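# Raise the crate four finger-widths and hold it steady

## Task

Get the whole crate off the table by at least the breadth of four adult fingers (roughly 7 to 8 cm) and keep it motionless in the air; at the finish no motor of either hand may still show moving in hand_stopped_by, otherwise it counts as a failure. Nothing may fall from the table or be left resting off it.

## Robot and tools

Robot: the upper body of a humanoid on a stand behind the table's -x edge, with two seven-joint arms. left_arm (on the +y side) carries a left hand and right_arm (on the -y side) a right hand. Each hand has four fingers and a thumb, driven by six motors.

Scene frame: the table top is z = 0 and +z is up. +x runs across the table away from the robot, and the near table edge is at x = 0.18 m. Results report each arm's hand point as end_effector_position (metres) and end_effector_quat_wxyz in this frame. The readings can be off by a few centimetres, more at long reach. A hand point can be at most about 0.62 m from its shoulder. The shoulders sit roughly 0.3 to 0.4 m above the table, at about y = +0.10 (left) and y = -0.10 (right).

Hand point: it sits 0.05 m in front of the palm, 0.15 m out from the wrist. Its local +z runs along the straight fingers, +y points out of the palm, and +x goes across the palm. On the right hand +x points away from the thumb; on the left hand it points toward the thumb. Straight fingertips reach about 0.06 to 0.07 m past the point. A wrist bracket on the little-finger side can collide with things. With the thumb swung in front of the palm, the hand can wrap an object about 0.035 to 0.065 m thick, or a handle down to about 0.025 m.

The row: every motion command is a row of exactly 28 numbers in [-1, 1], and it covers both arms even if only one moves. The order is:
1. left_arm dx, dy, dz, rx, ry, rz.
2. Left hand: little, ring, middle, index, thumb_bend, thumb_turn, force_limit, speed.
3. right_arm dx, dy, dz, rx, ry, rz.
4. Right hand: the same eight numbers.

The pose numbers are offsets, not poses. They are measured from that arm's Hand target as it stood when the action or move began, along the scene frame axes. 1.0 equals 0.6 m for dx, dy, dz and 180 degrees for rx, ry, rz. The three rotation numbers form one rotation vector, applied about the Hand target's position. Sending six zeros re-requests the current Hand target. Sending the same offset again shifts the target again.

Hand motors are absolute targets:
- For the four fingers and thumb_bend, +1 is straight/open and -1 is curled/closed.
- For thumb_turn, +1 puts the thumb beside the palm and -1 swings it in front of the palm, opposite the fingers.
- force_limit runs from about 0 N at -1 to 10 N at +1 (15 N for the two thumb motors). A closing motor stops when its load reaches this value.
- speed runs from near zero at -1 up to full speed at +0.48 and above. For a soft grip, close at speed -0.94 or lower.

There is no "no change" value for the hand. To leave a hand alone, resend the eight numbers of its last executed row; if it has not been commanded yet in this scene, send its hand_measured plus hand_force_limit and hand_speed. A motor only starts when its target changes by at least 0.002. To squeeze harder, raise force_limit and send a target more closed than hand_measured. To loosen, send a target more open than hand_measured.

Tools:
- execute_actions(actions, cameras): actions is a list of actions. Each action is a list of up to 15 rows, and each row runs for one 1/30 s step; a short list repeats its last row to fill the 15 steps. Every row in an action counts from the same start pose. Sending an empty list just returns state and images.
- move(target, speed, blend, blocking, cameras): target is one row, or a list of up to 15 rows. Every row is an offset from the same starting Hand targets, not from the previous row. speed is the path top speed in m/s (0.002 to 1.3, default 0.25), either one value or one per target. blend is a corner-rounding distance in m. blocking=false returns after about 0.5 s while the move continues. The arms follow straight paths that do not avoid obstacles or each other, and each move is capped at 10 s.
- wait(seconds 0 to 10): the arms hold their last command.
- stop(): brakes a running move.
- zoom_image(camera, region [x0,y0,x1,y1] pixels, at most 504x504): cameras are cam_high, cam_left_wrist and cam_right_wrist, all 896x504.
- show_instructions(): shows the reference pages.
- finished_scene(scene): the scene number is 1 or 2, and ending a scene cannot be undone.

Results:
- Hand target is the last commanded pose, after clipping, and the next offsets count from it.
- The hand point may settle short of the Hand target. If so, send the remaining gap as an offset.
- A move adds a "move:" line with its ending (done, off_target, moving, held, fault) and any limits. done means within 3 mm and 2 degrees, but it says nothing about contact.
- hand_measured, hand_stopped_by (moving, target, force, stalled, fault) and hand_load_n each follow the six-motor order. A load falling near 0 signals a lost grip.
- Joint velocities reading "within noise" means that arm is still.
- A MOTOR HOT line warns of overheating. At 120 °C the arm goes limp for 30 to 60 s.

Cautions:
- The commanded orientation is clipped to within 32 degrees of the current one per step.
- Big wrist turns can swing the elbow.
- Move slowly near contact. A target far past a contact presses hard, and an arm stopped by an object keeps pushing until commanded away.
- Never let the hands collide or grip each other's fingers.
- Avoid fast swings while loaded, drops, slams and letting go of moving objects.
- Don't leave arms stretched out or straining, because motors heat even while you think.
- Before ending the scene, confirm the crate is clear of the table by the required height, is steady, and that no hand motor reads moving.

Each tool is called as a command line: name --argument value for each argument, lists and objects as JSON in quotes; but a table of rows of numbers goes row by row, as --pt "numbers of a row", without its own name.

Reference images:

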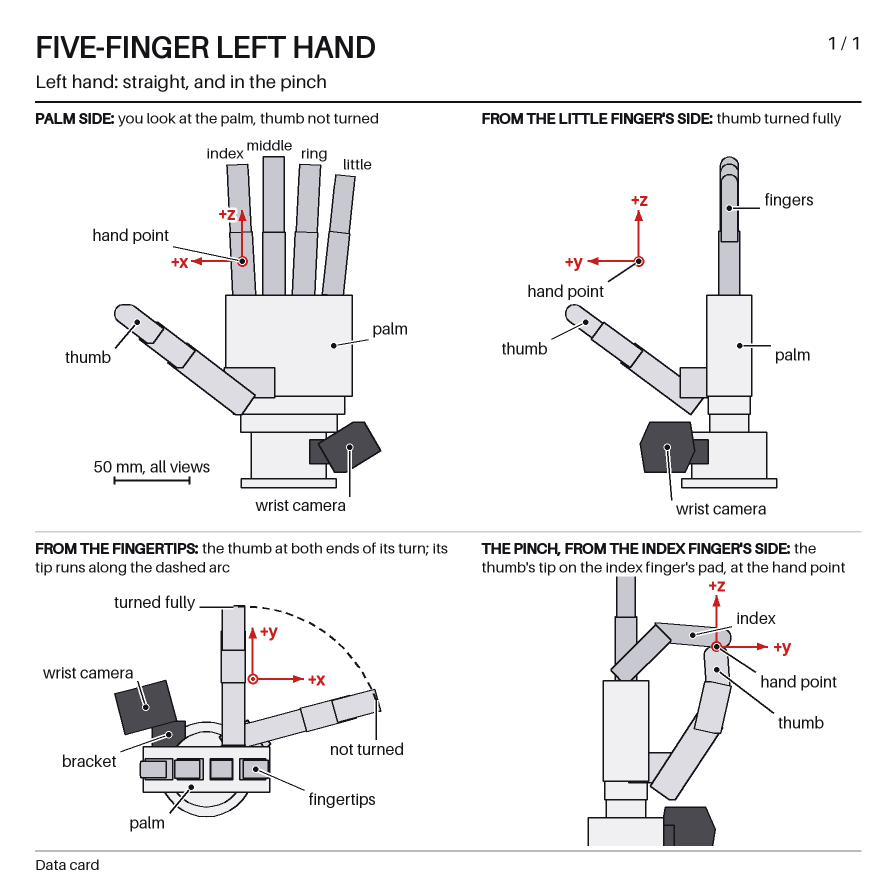

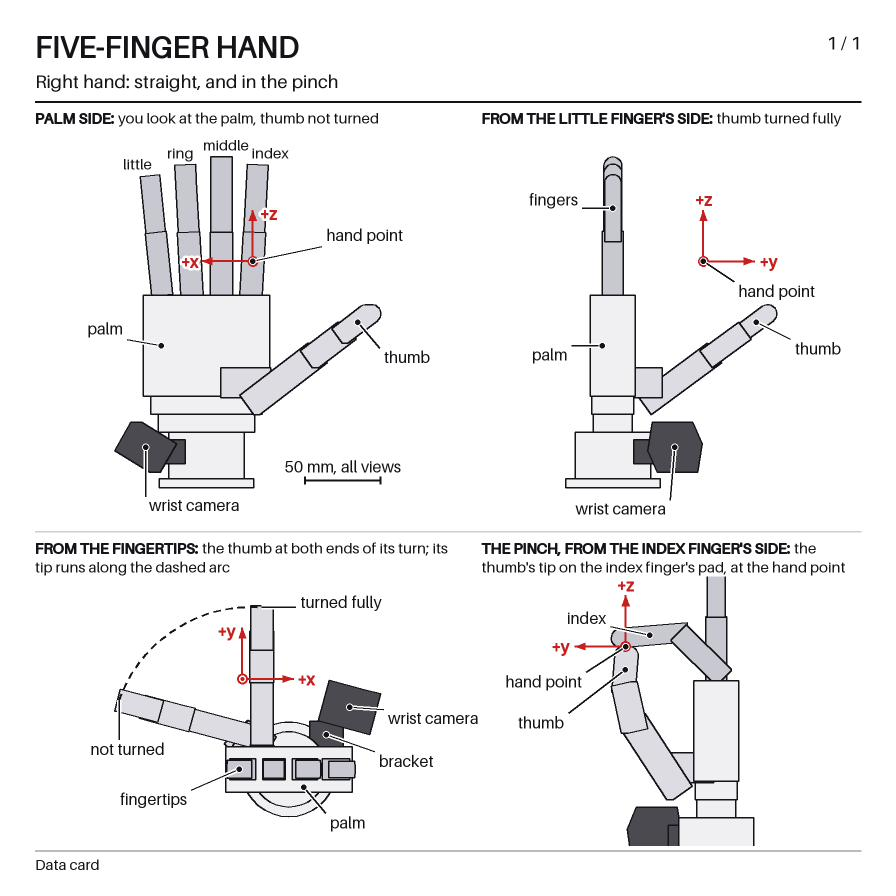

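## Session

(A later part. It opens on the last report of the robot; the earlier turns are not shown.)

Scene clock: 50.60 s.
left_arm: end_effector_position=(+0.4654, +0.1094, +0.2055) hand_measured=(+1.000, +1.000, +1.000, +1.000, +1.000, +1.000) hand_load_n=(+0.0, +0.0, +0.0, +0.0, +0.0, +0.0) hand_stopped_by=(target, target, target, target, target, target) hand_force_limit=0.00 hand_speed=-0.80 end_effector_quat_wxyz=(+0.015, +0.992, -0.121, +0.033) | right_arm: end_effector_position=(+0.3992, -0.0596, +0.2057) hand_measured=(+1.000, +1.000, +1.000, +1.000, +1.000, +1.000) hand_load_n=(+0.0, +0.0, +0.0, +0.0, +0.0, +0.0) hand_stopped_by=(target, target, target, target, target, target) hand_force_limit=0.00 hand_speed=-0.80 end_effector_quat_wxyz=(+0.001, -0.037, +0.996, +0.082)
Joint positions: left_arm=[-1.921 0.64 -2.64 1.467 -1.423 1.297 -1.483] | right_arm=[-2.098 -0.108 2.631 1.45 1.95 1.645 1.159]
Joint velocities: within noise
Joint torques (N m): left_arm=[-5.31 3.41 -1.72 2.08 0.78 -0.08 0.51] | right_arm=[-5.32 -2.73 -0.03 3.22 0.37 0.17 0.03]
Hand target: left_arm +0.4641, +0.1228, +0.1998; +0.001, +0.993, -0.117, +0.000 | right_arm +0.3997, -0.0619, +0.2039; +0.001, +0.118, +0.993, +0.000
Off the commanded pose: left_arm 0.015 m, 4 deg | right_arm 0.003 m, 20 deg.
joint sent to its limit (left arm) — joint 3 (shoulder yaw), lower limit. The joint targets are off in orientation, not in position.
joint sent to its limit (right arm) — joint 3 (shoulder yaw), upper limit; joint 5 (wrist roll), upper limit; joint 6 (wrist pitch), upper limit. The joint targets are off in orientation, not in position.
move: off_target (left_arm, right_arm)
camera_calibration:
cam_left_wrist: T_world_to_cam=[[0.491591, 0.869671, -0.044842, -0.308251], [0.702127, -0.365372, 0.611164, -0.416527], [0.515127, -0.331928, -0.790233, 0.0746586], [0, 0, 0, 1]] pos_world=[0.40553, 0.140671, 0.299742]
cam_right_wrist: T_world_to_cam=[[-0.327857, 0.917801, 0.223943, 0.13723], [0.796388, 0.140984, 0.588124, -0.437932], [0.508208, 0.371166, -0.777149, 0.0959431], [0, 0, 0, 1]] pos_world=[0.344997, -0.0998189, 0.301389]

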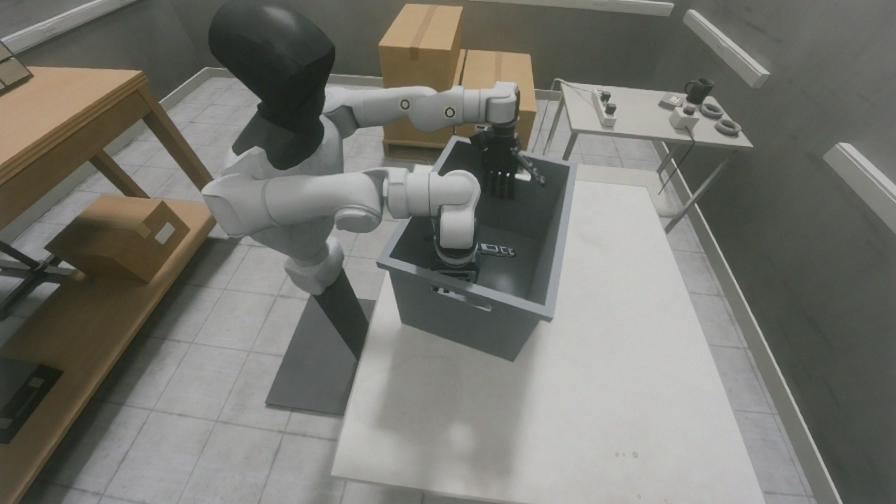

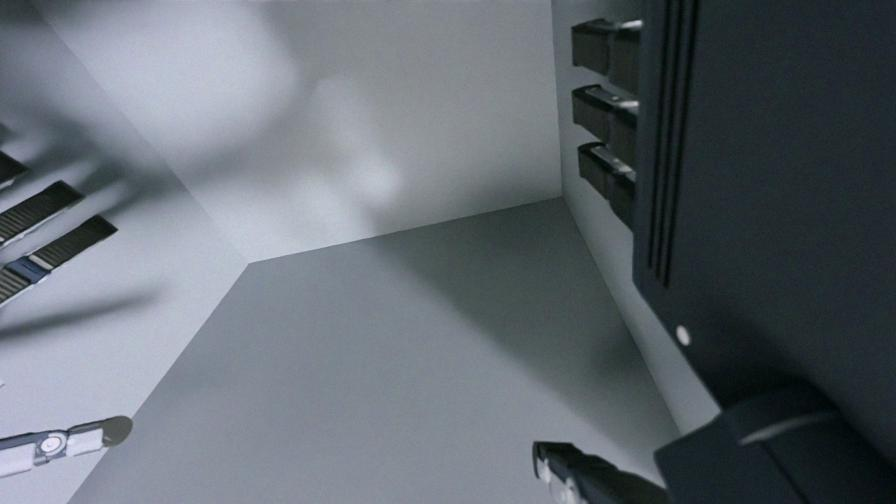

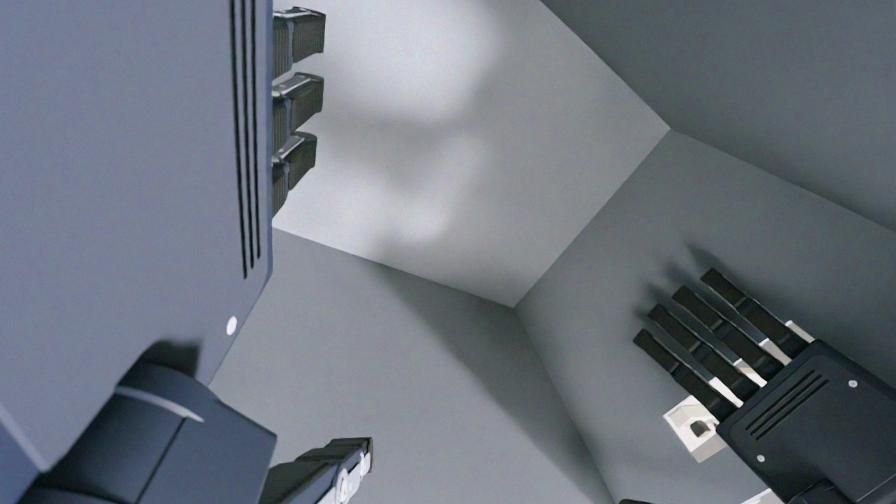

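move --pt "0 -0.04 0 0 0 0 1 1 1 1 1 1 0 -0.8 0 -0.03 0 0 0 0 1 1 1 1 1 1 0 -0.8" --pt "-0.257 -0.04 0 0 0 0.06 1 1 1 1 1 1 0 -0.8 -0.1 -0.03 0 0 0 0.06 1 1 1 1 1 1 0 -0.8" --speed 0.1

Scene clock: 57.03 s.
left_arm: end_effector_position=(+0.3111, +0.0934, +0.2045) hand_measured=(+1.000, +1.000, +1.000, +1.000, +1.000, +1.000) hand_load_n=(+0.0, +0.0, +0.0, +0.0, +0.0, +0.0) hand_stopped_by=(target, target, target, target, target, target) hand_force_limit=0.00 hand_speed=-0.80 end_effector_quat_wxyz=(+0.113, +0.970, -0.168, -0.137) | right_arm: end_effector_position=(+0.3374, -0.0786, +0.1976) hand_measured=(+1.000, +1.000, +1.000, +1.000, +1.000, +1.000) hand_load_n=(+0.0, +0.0, +0.0, +0.0, +0.0, +0.0) hand_stopped_by=(target, target, target, target, target, target) hand_force_limit=0.00 hand_speed=-0.80 end_effector_quat_wxyz=(-0.125, -0.055, +0.990, +0.032)
Joint positions: left_arm=[-2.339 1.265 -2.33 0.285 -1.999 1.507 -0.467] | right_arm=[-2.261 -0.187 2.631 1.01 1.95 1.646 1.11]
Joint velocities: within noise
Joint torques (N m): left_arm=[-3.59 0.06 0.49 0.72 -0.34 0.1 0.79] | right_arm=[-7 -3.08 -0.08 2.02 0.32 0.39 -0.03]
Hand target: left_arm +0.3099, +0.0988, +0.1998; +0.001, +1.000, -0.023, +0.000 | right_arm +0.3397, -0.0799, +0.2039; +0.001, +0.024, +1.000, +0.000
Off the commanded pose: left_arm 0.007 m, 26 deg | right_arm 0.007 m, 17 deg.
joint sent to its limit (left arm) — joint 5 (wrist roll), lower limit. The joint targets are off in orientation, not in position.
joint sent to its limit (right arm) — joint 3 (shoulder yaw), upper limit; joint 5 (wrist roll), upper limit; joint 6 (wrist pitch), upper limit. The joint targets are off in orientation, not in position.
move: off_target (left_arm, right_arm)
camera_calibration:
cam_left_wrist: T_world_to_cam=[[0.511129, 0.782674, -0.355203, -0.153047], [0.842537, -0.374543, 0.387104, -0.31039], [0.169937, -0.497132, -0.850871, 0.283328], [0, 0, 0, 1]] pos_world=[0.291594, 0.144383, 0.306865]
cam_right_wrist: T_world_to_cam=[[-0.328016, 0.922367, 0.204072, 0.140576], [0.90228, 0.241912, 0.356888, -0.363425], [0.279815, 0.301195, -0.911584, 0.226287], [0, 0, 0, 1]] pos_world=[0.310705, -0.109902, 0.307294]

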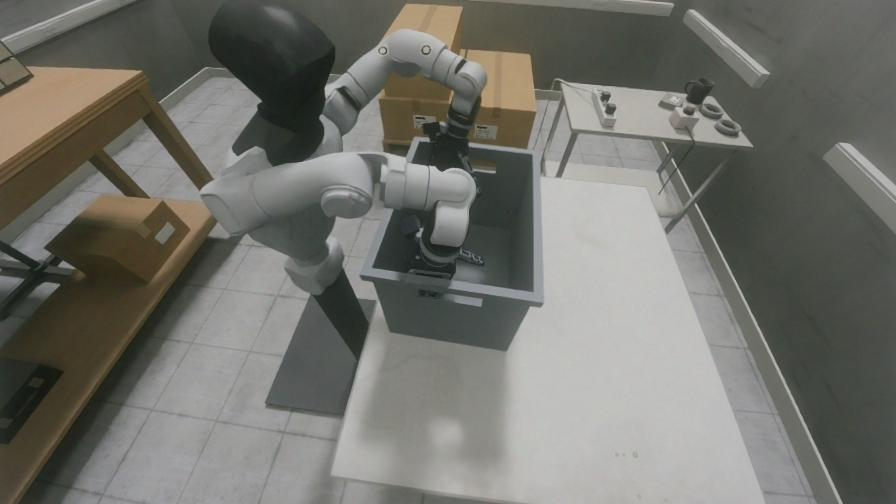

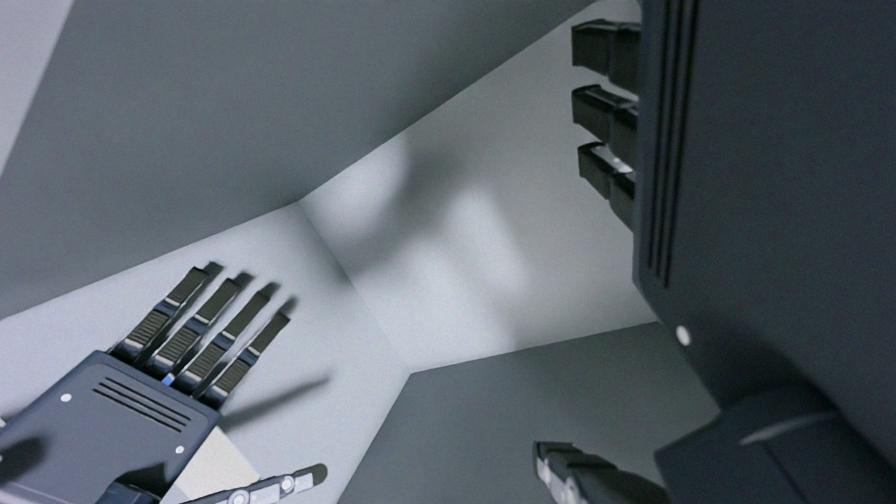

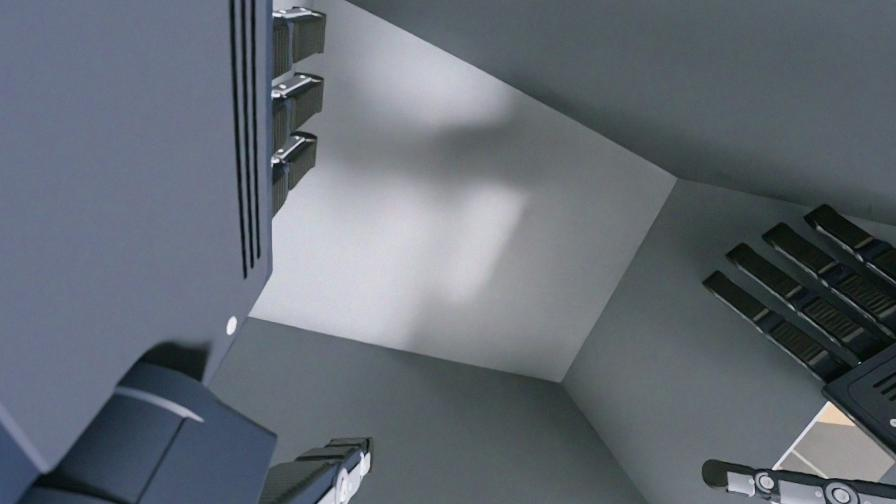

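move --target '[-0.07,0,0,0,0,0,1,1,1,1,1,1,0,-0.8,-0.06,0,0,0,0,0,1,1,1,1,1,1,0,-0.8]' --speed 0.1 --cameras '["cam_high"]'

zoom_image --camera "cam_high" --region '[330, 100, 610, 380]'

Scene clock: 62.00 s.
left_arm: end_effector_position=(+0.2754, +0.0873, +0.2122) hand_measured=(+1.000, +1.000, +1.000, +1.000, +1.000, +1.000) hand_load_n=(+0.0, +0.0, +0.0, +0.0, +0.0, +0.0) hand_stopped_by=(target, target, target, target, target, target) hand_force_limit=0.00 hand_speed=-0.80 end_effector_quat_wxyz=(+0.175, +0.955, -0.230, -0.059) | right_arm: end_effector_position=(+0.3021, -0.0693, +0.2014) hand_measured=(+1.000, +1.000, +1.000, +1.000, +1.000, +1.000) hand_load_n=(+0.0, +0.0, +0.0, +0.0, +0.0, +0.0) hand_stopped_by=(target, target, target, target, target, target) hand_force_limit=0.00 hand_speed=-0.80 end_effector_quat_wxyz=(-0.185, -0.076, +0.979, +0.036)
Joint positions: left_arm=[-2.701 1.576 -2.617 -0.129 -2.001 1.288 -0.379] | right_arm=[-2.337 -0.189 2.621 0.815 1.95 1.644 1.148]
Joint velocities: within noise
Joint torques (N m): left_arm=[-1.61 -1.12 -1.11 0.7 -0.18 0.42 1.25] | right_arm=[-6.3 -4.21 0.43 1.57 0.36 0.64 -0.72]
Hand target: left_arm +0.2679, +0.0988, +0.1998; +0.002, +1.000, -0.024, -0.001 | right_arm +0.3037, -0.0799, +0.2039; +0.001, +0.024, +1.000, +0.000
Off the commanded pose: left_arm 0.018 m, 32 deg; orientation clipped | right_arm 0.011 m, 25 deg.
joint read past its limit (left arm) — joint 5 (wrist roll), lower limit.
joint sent to its limit (left arm) — joint 2 (shoulder roll), upper limit; joint 3 (shoulder yaw), lower limit; joint 5 (wrist roll), lower limit. The joint targets are off in orientation, not in position.
joint sent to its limit (right arm) — joint 3 (shoulder yaw), upper limit; joint 5 (wrist roll), upper limit; joint 6 (wrist pitch), upper limit. The joint targets are off in orientation, not in position.
move: off_target (left_arm, right_arm); limits=paced
Images, in order (width x height): cam_high 896x504.

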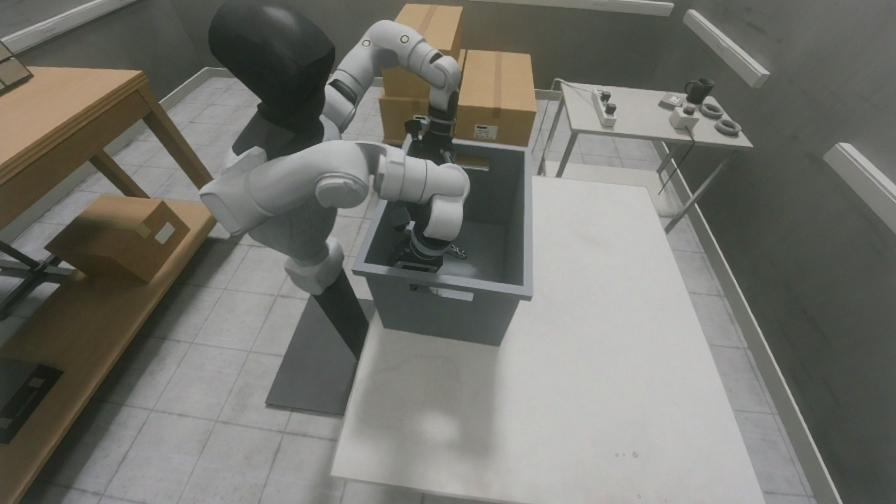

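Scaled by 1.800 from the camera's 896x504 image, which has a finer 1280x720 frame.

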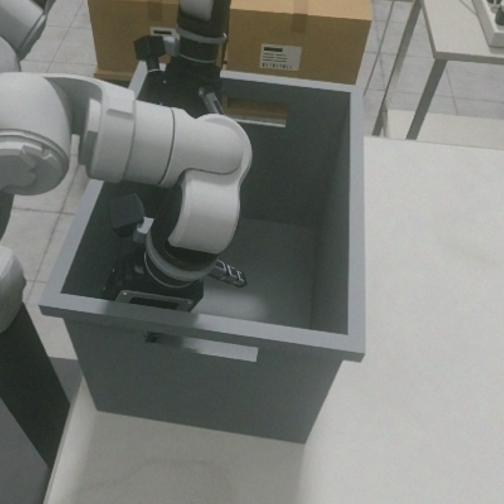

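move --pt "0.153 -0.04 0.067 0.001 0 -0.005 1 1 1 1 1 1 0 -0.8 0.11 0.008 0.06 0 0 -0.005 1 1 1 1 1 1 0 -0.8" --pt "0.153 -0.04 0.275 0.001 0 -0.005 1 1 1 1 1 1 0 -0.8 0.11 0.008 0.268 0 0 -0.005 1 1 1 1 1 1 0 -0.8" --pt "0.212 0.244 0.259 0.001 0 -0.005 1 1 1 1 1 1 0 -0.8 0.144 -0.225 0.252 0 0 -0.005 1 1 1 1 1 1 0 -0.8" --speed 0.2 --blend 0.03 --cameras '["cam_high"]'

Scene clock: 69.10 s.
left_arm: end_effector_position=(+0.3982, +0.2448, +0.3540) hand_measured=(+1.000, +1.000, +1.000, +1.000, +1.000, +1.000) hand_load_n=(+0.0, +0.0, +0.0, +0.0, +0.0, +0.0) hand_stopped_by=(target, target, target, target, target, target) hand_force_limit=0.00 hand_speed=-0.80 end_effector_quat_wxyz=(+0.056, +0.968, -0.156, +0.189) | right_arm: end_effector_position=(+0.3894, -0.2114, +0.3601) hand_measured=(+1.000, +1.000, +1.000, +1.000, +1.000, +1.000) hand_load_n=(+0.0, +0.0, +0.0, +0.0, +0.0, +0.0) hand_stopped_by=(target, target, target, target, target, target) hand_force_limit=0.00 hand_speed=-0.80 end_effector_quat_wxyz=(+0.115, +0.032, +0.993, -0.015)
Joint positions: left_arm=[-2.796 1.543 -2.439 0.8 -0.583 1.045 -1.623] | right_arm=[-2.566 -0.642 2.633 1.029 1.144 1.512 1.643]
Joint velocities: within noise
Joint torques (N m): left_arm=[-2.75 -5.19 0.4 1.04 0.14 -0.13 0.04] | right_arm=[-3.67 -0.39 -0.29 3.37 -0.16 -0.11 0.15]
Hand target: left_arm +0.3951, +0.2452, +0.3552; +0.001, +0.999, -0.032, -0.001 | right_arm +0.3901, -0.2149, +0.3551; +0.001, +0.032, +1.000, +0.000
Off the commanded pose: left_arm 0.003 m, 27 deg | right_arm 0.006 m, 13 deg.
joint read past its limit (left arm) — joint 1 (shoulder pitch), lower limit; joint 7 (wrist yaw), lower limit.
joint sent to its limit (left arm) — joint 1 (shoulder pitch), lower limit; joint 7 (wrist yaw), lower limit. The joint targets are off in position and orientation.
joint sent to its limit (right arm) — joint 3 (shoulder yaw), upper limit; joint 7 (wrist yaw), upper limit. The joint targets are off in orientation, not in position.
move: off_target (left_arm, right_arm)
Images, in order (width x height): cam_high 896x504.

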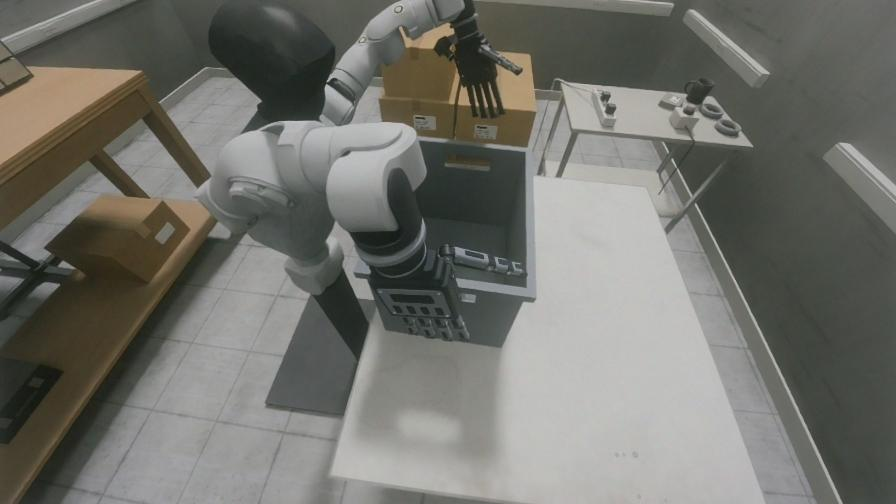

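move --target '[0,0.01,-0.155,0,0,0,0.2,0.2,0.2,0.2,1,-1,0.2,0,0,0,-0.155,0,0,0,0.2,0.2,0.2,0.2,1,-1,0.2,0]' --speed 0.15

zoom_image --camera "cam_left_wrist" --region '[180, 0, 630, 350]'

zoom_image --camera "cam_right_wrist" --region '[270, 0, 720, 350]'

zoom_image --camera "cam_high" --region '[380, 100, 560, 230]'

Scene clock: 73.17 s.
left_arm: end_effector_position=(+0.3950, +0.2519, +0.2633) hand_measured=(+0.200, +0.200, +0.200, +0.200, +1.000, -1.000) hand_load_n=(+0.0, +0.0, +0.0, +0.0, +0.0, +0.0) hand_stopped_by=(target, target, target, target, target, target) hand_force_limit=0.20 hand_speed=0.00 end_effector_quat_wxyz=(+0.000, +1.000, -0.031, +0.002) | right_arm: end_effector_position=(+0.3907, -0.2141, +0.2681) hand_measured=(+0.200, +0.200, +0.200, +0.200, +1.000, -1.000) hand_load_n=(+0.0, +0.5, +0.0, +0.0, +0.0, +0.0) hand_stopped_by=(target, target, target, target, target, target) hand_force_limit=0.20 hand_speed=0.00 end_effector_quat_wxyz=(+0.018, +0.030, +0.999, -0.004)
Joint positions: left_arm=[-2.317 1.331 -2.43 0.87 -0.731 1.299 -1.569] | right_arm=[-2.238 -0.543 2.632 1.183 1.202 1.461 1.643]
Joint velocities: within noise
Joint torques (N m): left_arm=[-3.09 -2.26 0.15 2.12 0.22 -0.11 -0.17] | right_arm=[-4.25 -1.05 -0.12 3.41 0.3 -0.01 0.17]
Hand target: left_arm +0.3951, +0.2512, +0.2622; +0.001, +0.999, -0.032, -0.001 | right_arm +0.3901, -0.2149, +0.2621; +0.001, +0.032, +1.000, +0.000
Off the commanded pose: left_arm 0.001 m, 0 deg | right_arm 0.006 m, 2 deg.
joint sent to its limit (right arm) — joint 3 (shoulder yaw), upper limit; joint 7 (wrist yaw), upper limit. The joint targets still meet the commanded pose.
move: off_target (right_arm)
camera_calibration:
cam_left_wrist: T_world_to_cam=[[0.324369, 0.944982, -0.0423475, -0.348529], [0.793628, -0.247509, 0.555783, -0.401614], [0.514723, -0.213887, -0.830248, 0.184967], [0, 0, 0, 1]] pos_world=[0.336577, 0.269513, 0.362019]
cam_right_wrist: T_world_to_cam=[[-0.201136, 0.978126, 0.0530389, 0.271412], [0.798531, 0.132363, 0.587221, -0.448459], [0.567356, 0.160465, -0.807687, 0.146127], [0, 0, 0, 1]] pos_world=[0.329793, -0.229564, 0.366974]

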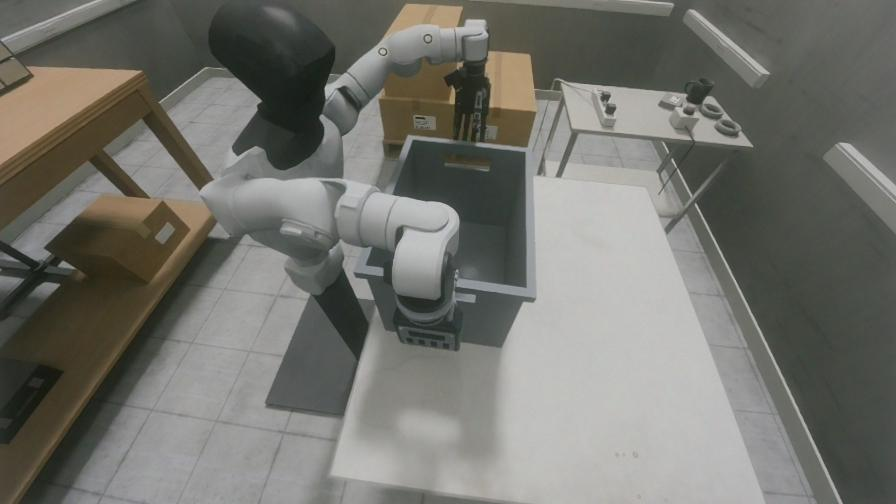

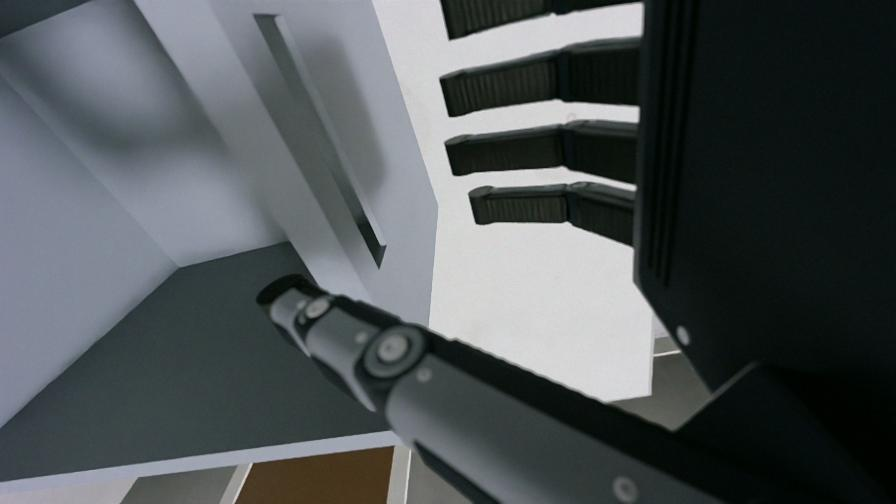

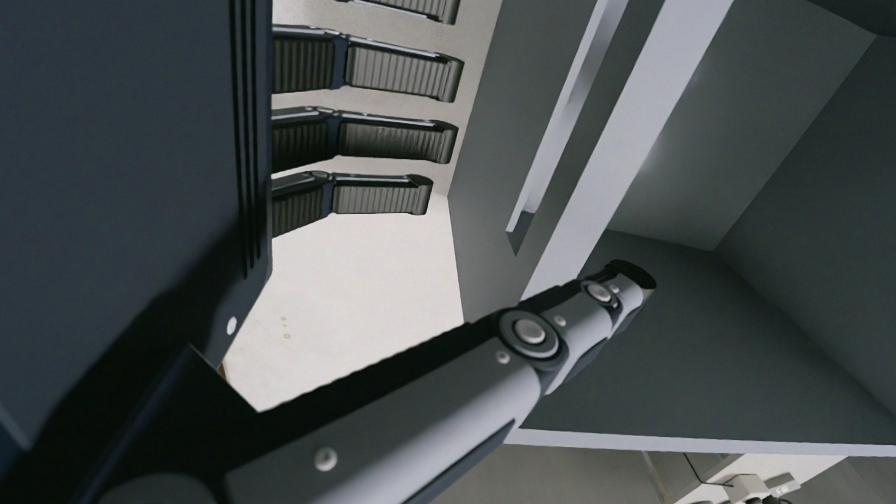

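Scaled by 1.120 from the camera's 896x504 image, which has a finer 1280x720 frame.

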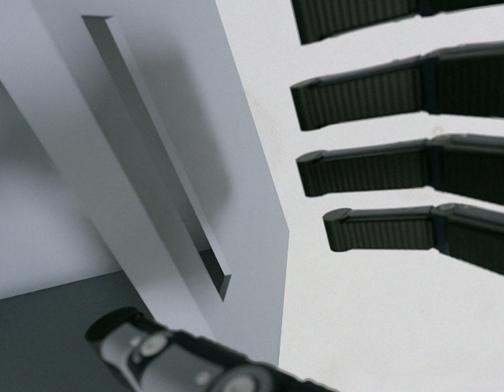

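Scaled by 1.120 from the camera's 896x504 image, which has a finer 1280x720 frame.

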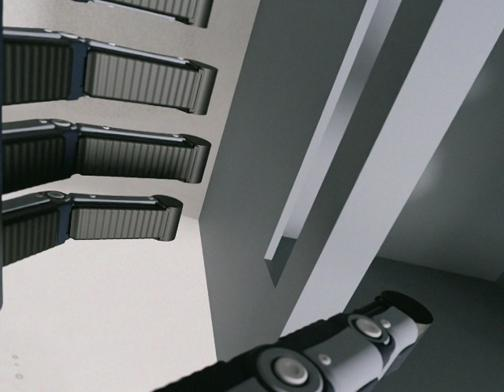

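Scaled by 2.800 from the camera's 896x504 image, which has a finer 1280x720 frame.

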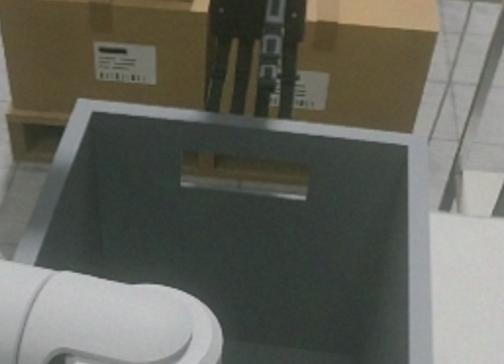

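move --target '[-0.007,-0.044,-0.03,0,0,0,0.2,0.2,0.2,0.2,1,-1,0.2,0,0.007,0.032,-0.027,0,0,0,0.2,0.2,0.2,0.2,1,-1,0.2,0]' --speed 0.08

zoom_image --camera "cam_left_wrist" --region '[180, 0, 630, 350]'

zoom_image --camera "cam_right_wrist" --region '[270, 0, 720, 350]'

zoom_image --camera "cam_high" --region '[380, 100, 560, 230]'

Scene clock: 79.43 s.
left_arm: end_effector_position=(+0.3926, +0.2254, +0.2464) hand_measured=(+0.200, +0.200, +0.200, +0.200, +1.000, -1.000) hand_load_n=(+0.0, +0.0, +0.0, +0.0, +0.0, -0.5) hand_stopped_by=(target, target, target, target, target, target) hand_force_limit=0.20 hand_speed=0.00 end_effector_quat_wxyz=(-0.003, +0.999, -0.034, +0.003) | right_arm: end_effector_position=(+0.3957, -0.1938, +0.2532) hand_measured=(+0.200, +0.200, +0.200, +0.200, +1.000, -1.000) hand_load_n=(+0.0, +0.0, +0.0, +0.0, +0.0, +0.0) hand_stopped_by=(target, target, target, target, target, target) hand_force_limit=0.20 hand_speed=0.00 end_effector_quat_wxyz=(+0.010, +0.029, +1.000, +0.001)
Joint positions: left_arm=[-2.321 1.399 -2.201 0.614 -0.863 1.539 -1.239] | right_arm=[-2.189 -0.465 2.609 1.227 1.216 1.513 1.643]
Joint velocities: within noise
Joint torques (N m): left_arm=[-3.4 -1.28 1.41 0.49 0.17 0.14 0.16] | right_arm=[-4.21 -1.24 -0.08 3.39 -0.08 0.06 0.18]
Hand target: left_arm +0.3909, +0.2248, +0.2442; +0.001, +0.999, -0.032, -0.001 | right_arm +0.3943, -0.1957, +0.2459; +0.001, +0.032, +1.000, +0.000
Off the commanded pose: left_arm 0.003 m, 1 deg | right_arm 0.008 m, 1 deg.
joint sent to its limit (right arm) — joint 7 (wrist yaw), upper limit. The joint targets still meet the commanded pose.
move: off_target (right_arm)
camera_calibration:
cam_left_wrist: T_world_to_cam=[[0.330064, 0.94328, -0.0357856, -0.32695], [0.7906, -0.255529, 0.556468, -0.39407], [0.515761, -0.211962, -0.830098, 0.165564], [0, 0, 0, 1]] pos_world=[0.334075, 0.242802, 0.345022]
cam_right_wrist: T_world_to_cam=[[-0.202157, 0.977039, 0.0672878, 0.249914], [0.807748, 0.12749, 0.575577, -0.448119], [0.553783, 0.170708, -0.814975, 0.13721], [0, 0, 0, 1]] pos_world=[0.336505, -0.210467, 0.352933]

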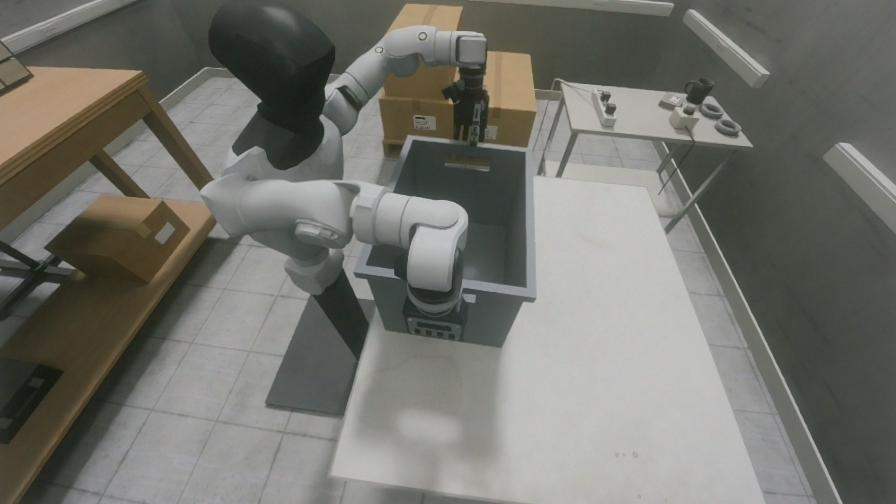

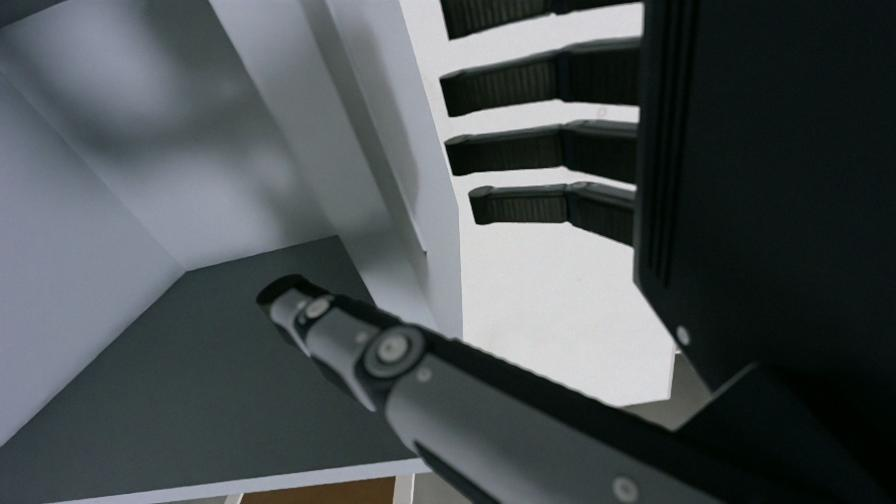

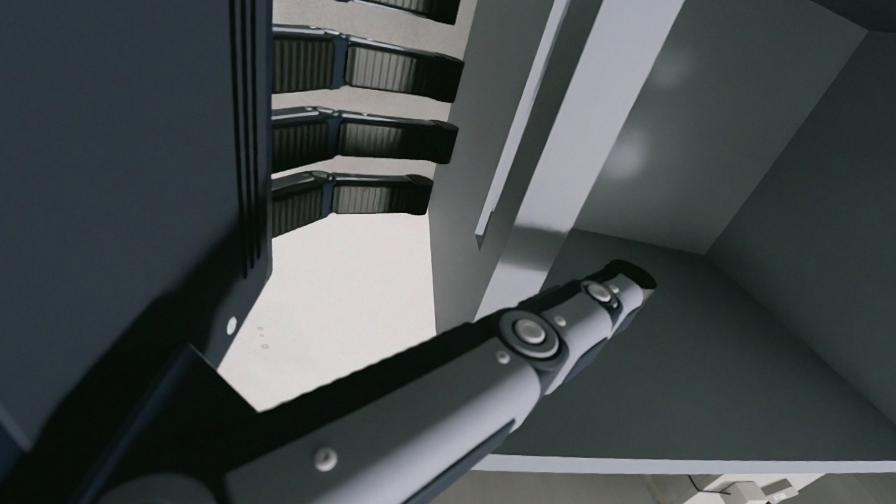

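Scaled by 1.120 from the camera's 896x504 image, which has a finer 1280x720 frame.

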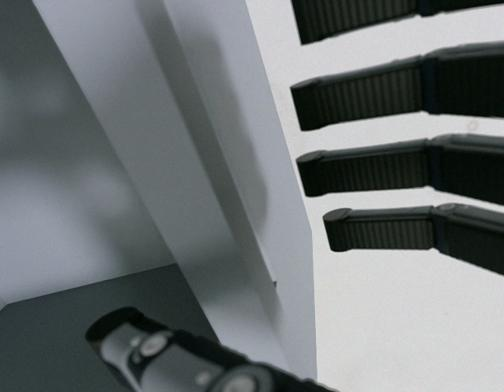

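Scaled by 1.120 from the camera's 896x504 image, which has a finer 1280x720 frame.

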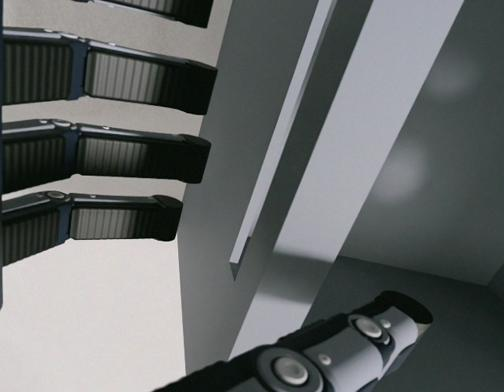

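Scaled by 2.800 from the camera's 896x504 image, which has a finer 1280x720 frame.

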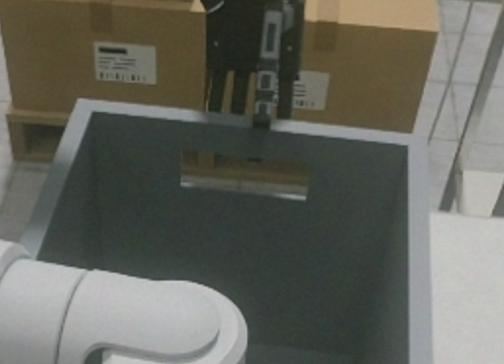

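move --pt "-0.0077 0 -0.0065 0 0 0 0.2 0.2 0.2 0.2 1 -1 0.2 0 0.009 0 0.0063 0 0 0 0.2 0.2 0.2 0.2 1 -1 0.2 0" --pt "-0.0077 -0.042 -0.0065 0 0 0 0.2 0.2 0.2 0.2 1 -1 0.2 0 0.009 0.051 0.0063 0 0 0 0.2 0.2 0.2 0.2 1 -1 0.2 0" --speed 0.06

zoom_image --camera "cam_left_wrist" --region '[180, 0, 630, 350]'

zoom_image --camera "cam_right_wrist" --region '[270, 0, 720, 350]'

zoom_image --camera "cam_high" --region '[380, 100, 560, 230]'

Scene clock: 84.30 s.
left_arm: end_effector_position=(+0.3863, +0.1984, +0.2393) hand_measured=(+0.200, +0.200, +0.200, +0.200, +1.000, -1.000) hand_load_n=(+0.5, +0.0, +0.0, +0.0, +0.0, +0.0) hand_stopped_by=(target, target, target, target, target, target) hand_force_limit=0.20 hand_speed=0.00 end_effector_quat_wxyz=(+0.000, +0.999, -0.038, -0.002) | right_arm: end_effector_position=(+0.3992, -0.1682, +0.2467) hand_measured=(+0.200, +0.200, +0.200, +0.200, +1.000, -1.000) hand_load_n=(+0.0, +0.0, +0.0, +0.0, +0.0, +0.0) hand_stopped_by=(target, target, target, target, target, target) hand_force_limit=0.20 hand_speed=0.00 end_effector_quat_wxyz=(+0.005, +0.035, +0.999, -0.003)
Joint positions: left_arm=[-2.422 1.381 -2.256 0.563 -1.426 1.607 -0.701] | right_arm=[-2.189 -0.37 2.632 1.24 1.256 1.601 1.644]
Joint velocities: within noise
Joint torques (N m): left_arm=[-4.39 -1.59 0.36 1.48 0.16 0.13 0.15] | right_arm=[-6.49 -1.69 -0.03 2.19 0.42 0.2 0.14]
Hand target: left_arm +0.3862, +0.1996, +0.2403; +0.001, +0.999, -0.032, -0.001 | right_arm +0.3997, -0.1651, +0.2496; +0.001, +0.032, +1.000, +0.000
Off the commanded pose: left_arm 0.002 m, 1 deg | right_arm 0.004 m, 1 deg.
joint sent to its limit (left arm) — joint 6 (wrist pitch), upper limit. The joint targets still meet the commanded pose.
joint sent to its limit (right arm) — joint 3 (shoulder yaw), upper limit; joint 7 (wrist yaw), upper limit. The joint targets still meet the commanded pose.
move: off_target (right_arm)
camera_calibration:
cam_left_wrist: T_world_to_cam=[[0.337447, 0.940314, -0.0440267, -0.299944], [0.794089, -0.259232, 0.549746, -0.391063], [0.505521, -0.220472, -0.834171, 0.163919], [0, 0, 0, 1]] pos_world=[0.32889, 0.216805, 0.338516]
cam_right_wrist: T_world_to_cam=[[-0.191133, 0.979587, 0.0622681, 0.223354], [0.814444, 0.122864, 0.567085, -0.451854], [0.547859, 0.159102, -0.821302, 0.127599], [0, 0, 0, 1]] pos_world=[0.340794, -0.18358, 0.347129]

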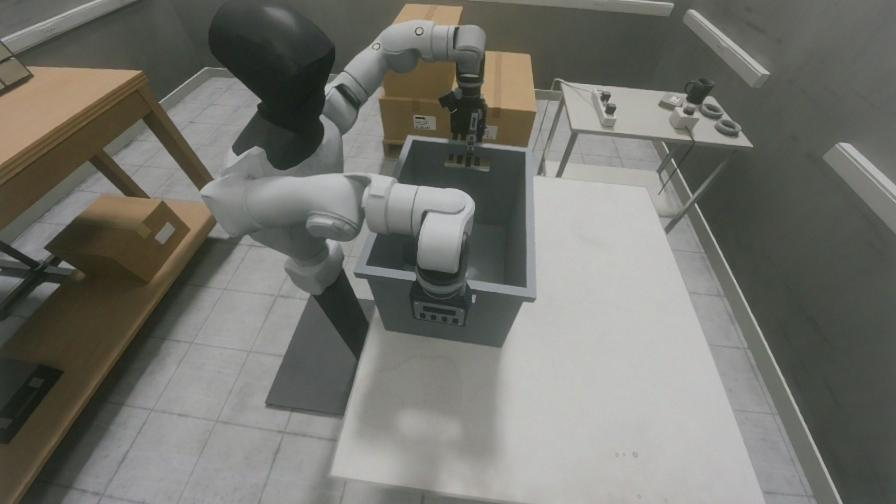

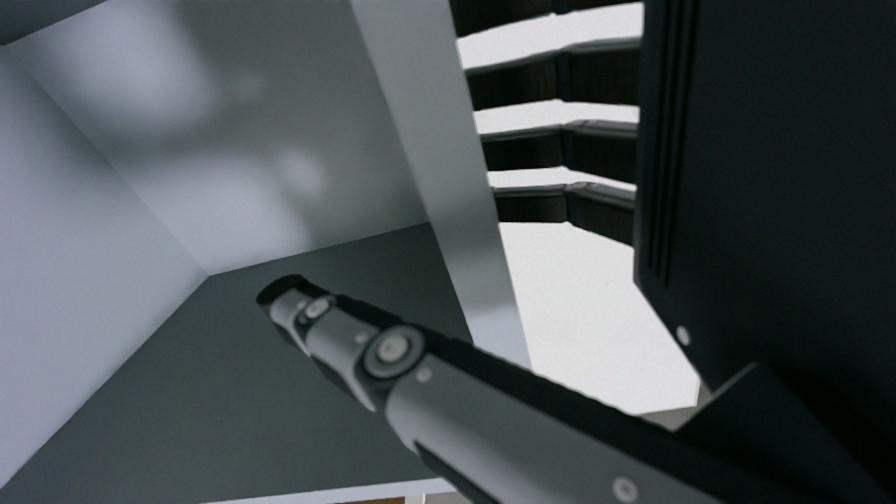

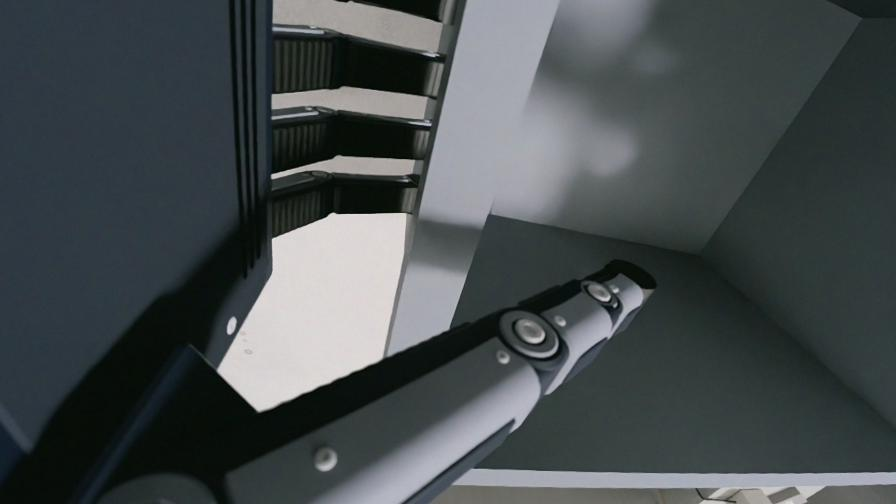

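Scaled by 1.120 from the camera's 896x504 image, which has a finer 1280x720 frame.

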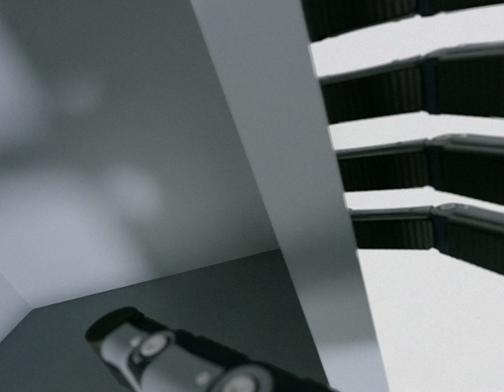

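Scaled by 1.120 from the camera's 896x504 image, which has a finer 1280x720 frame.

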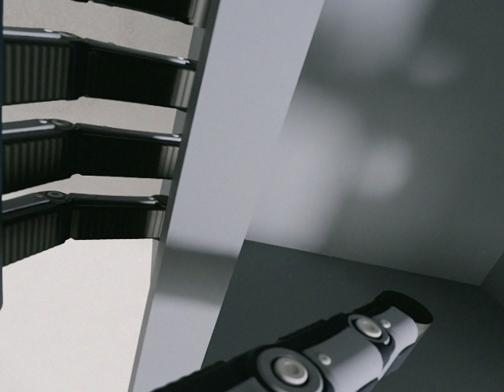

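Scaled by 2.800 from the camera's 896x504 image, which has a finer 1280x720 frame.

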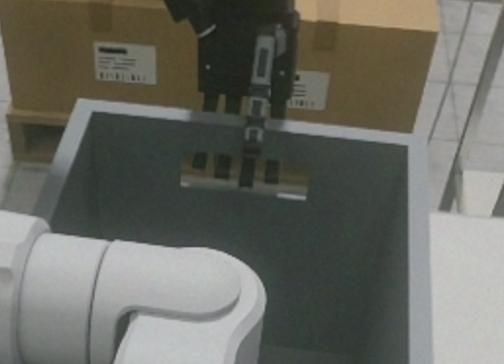

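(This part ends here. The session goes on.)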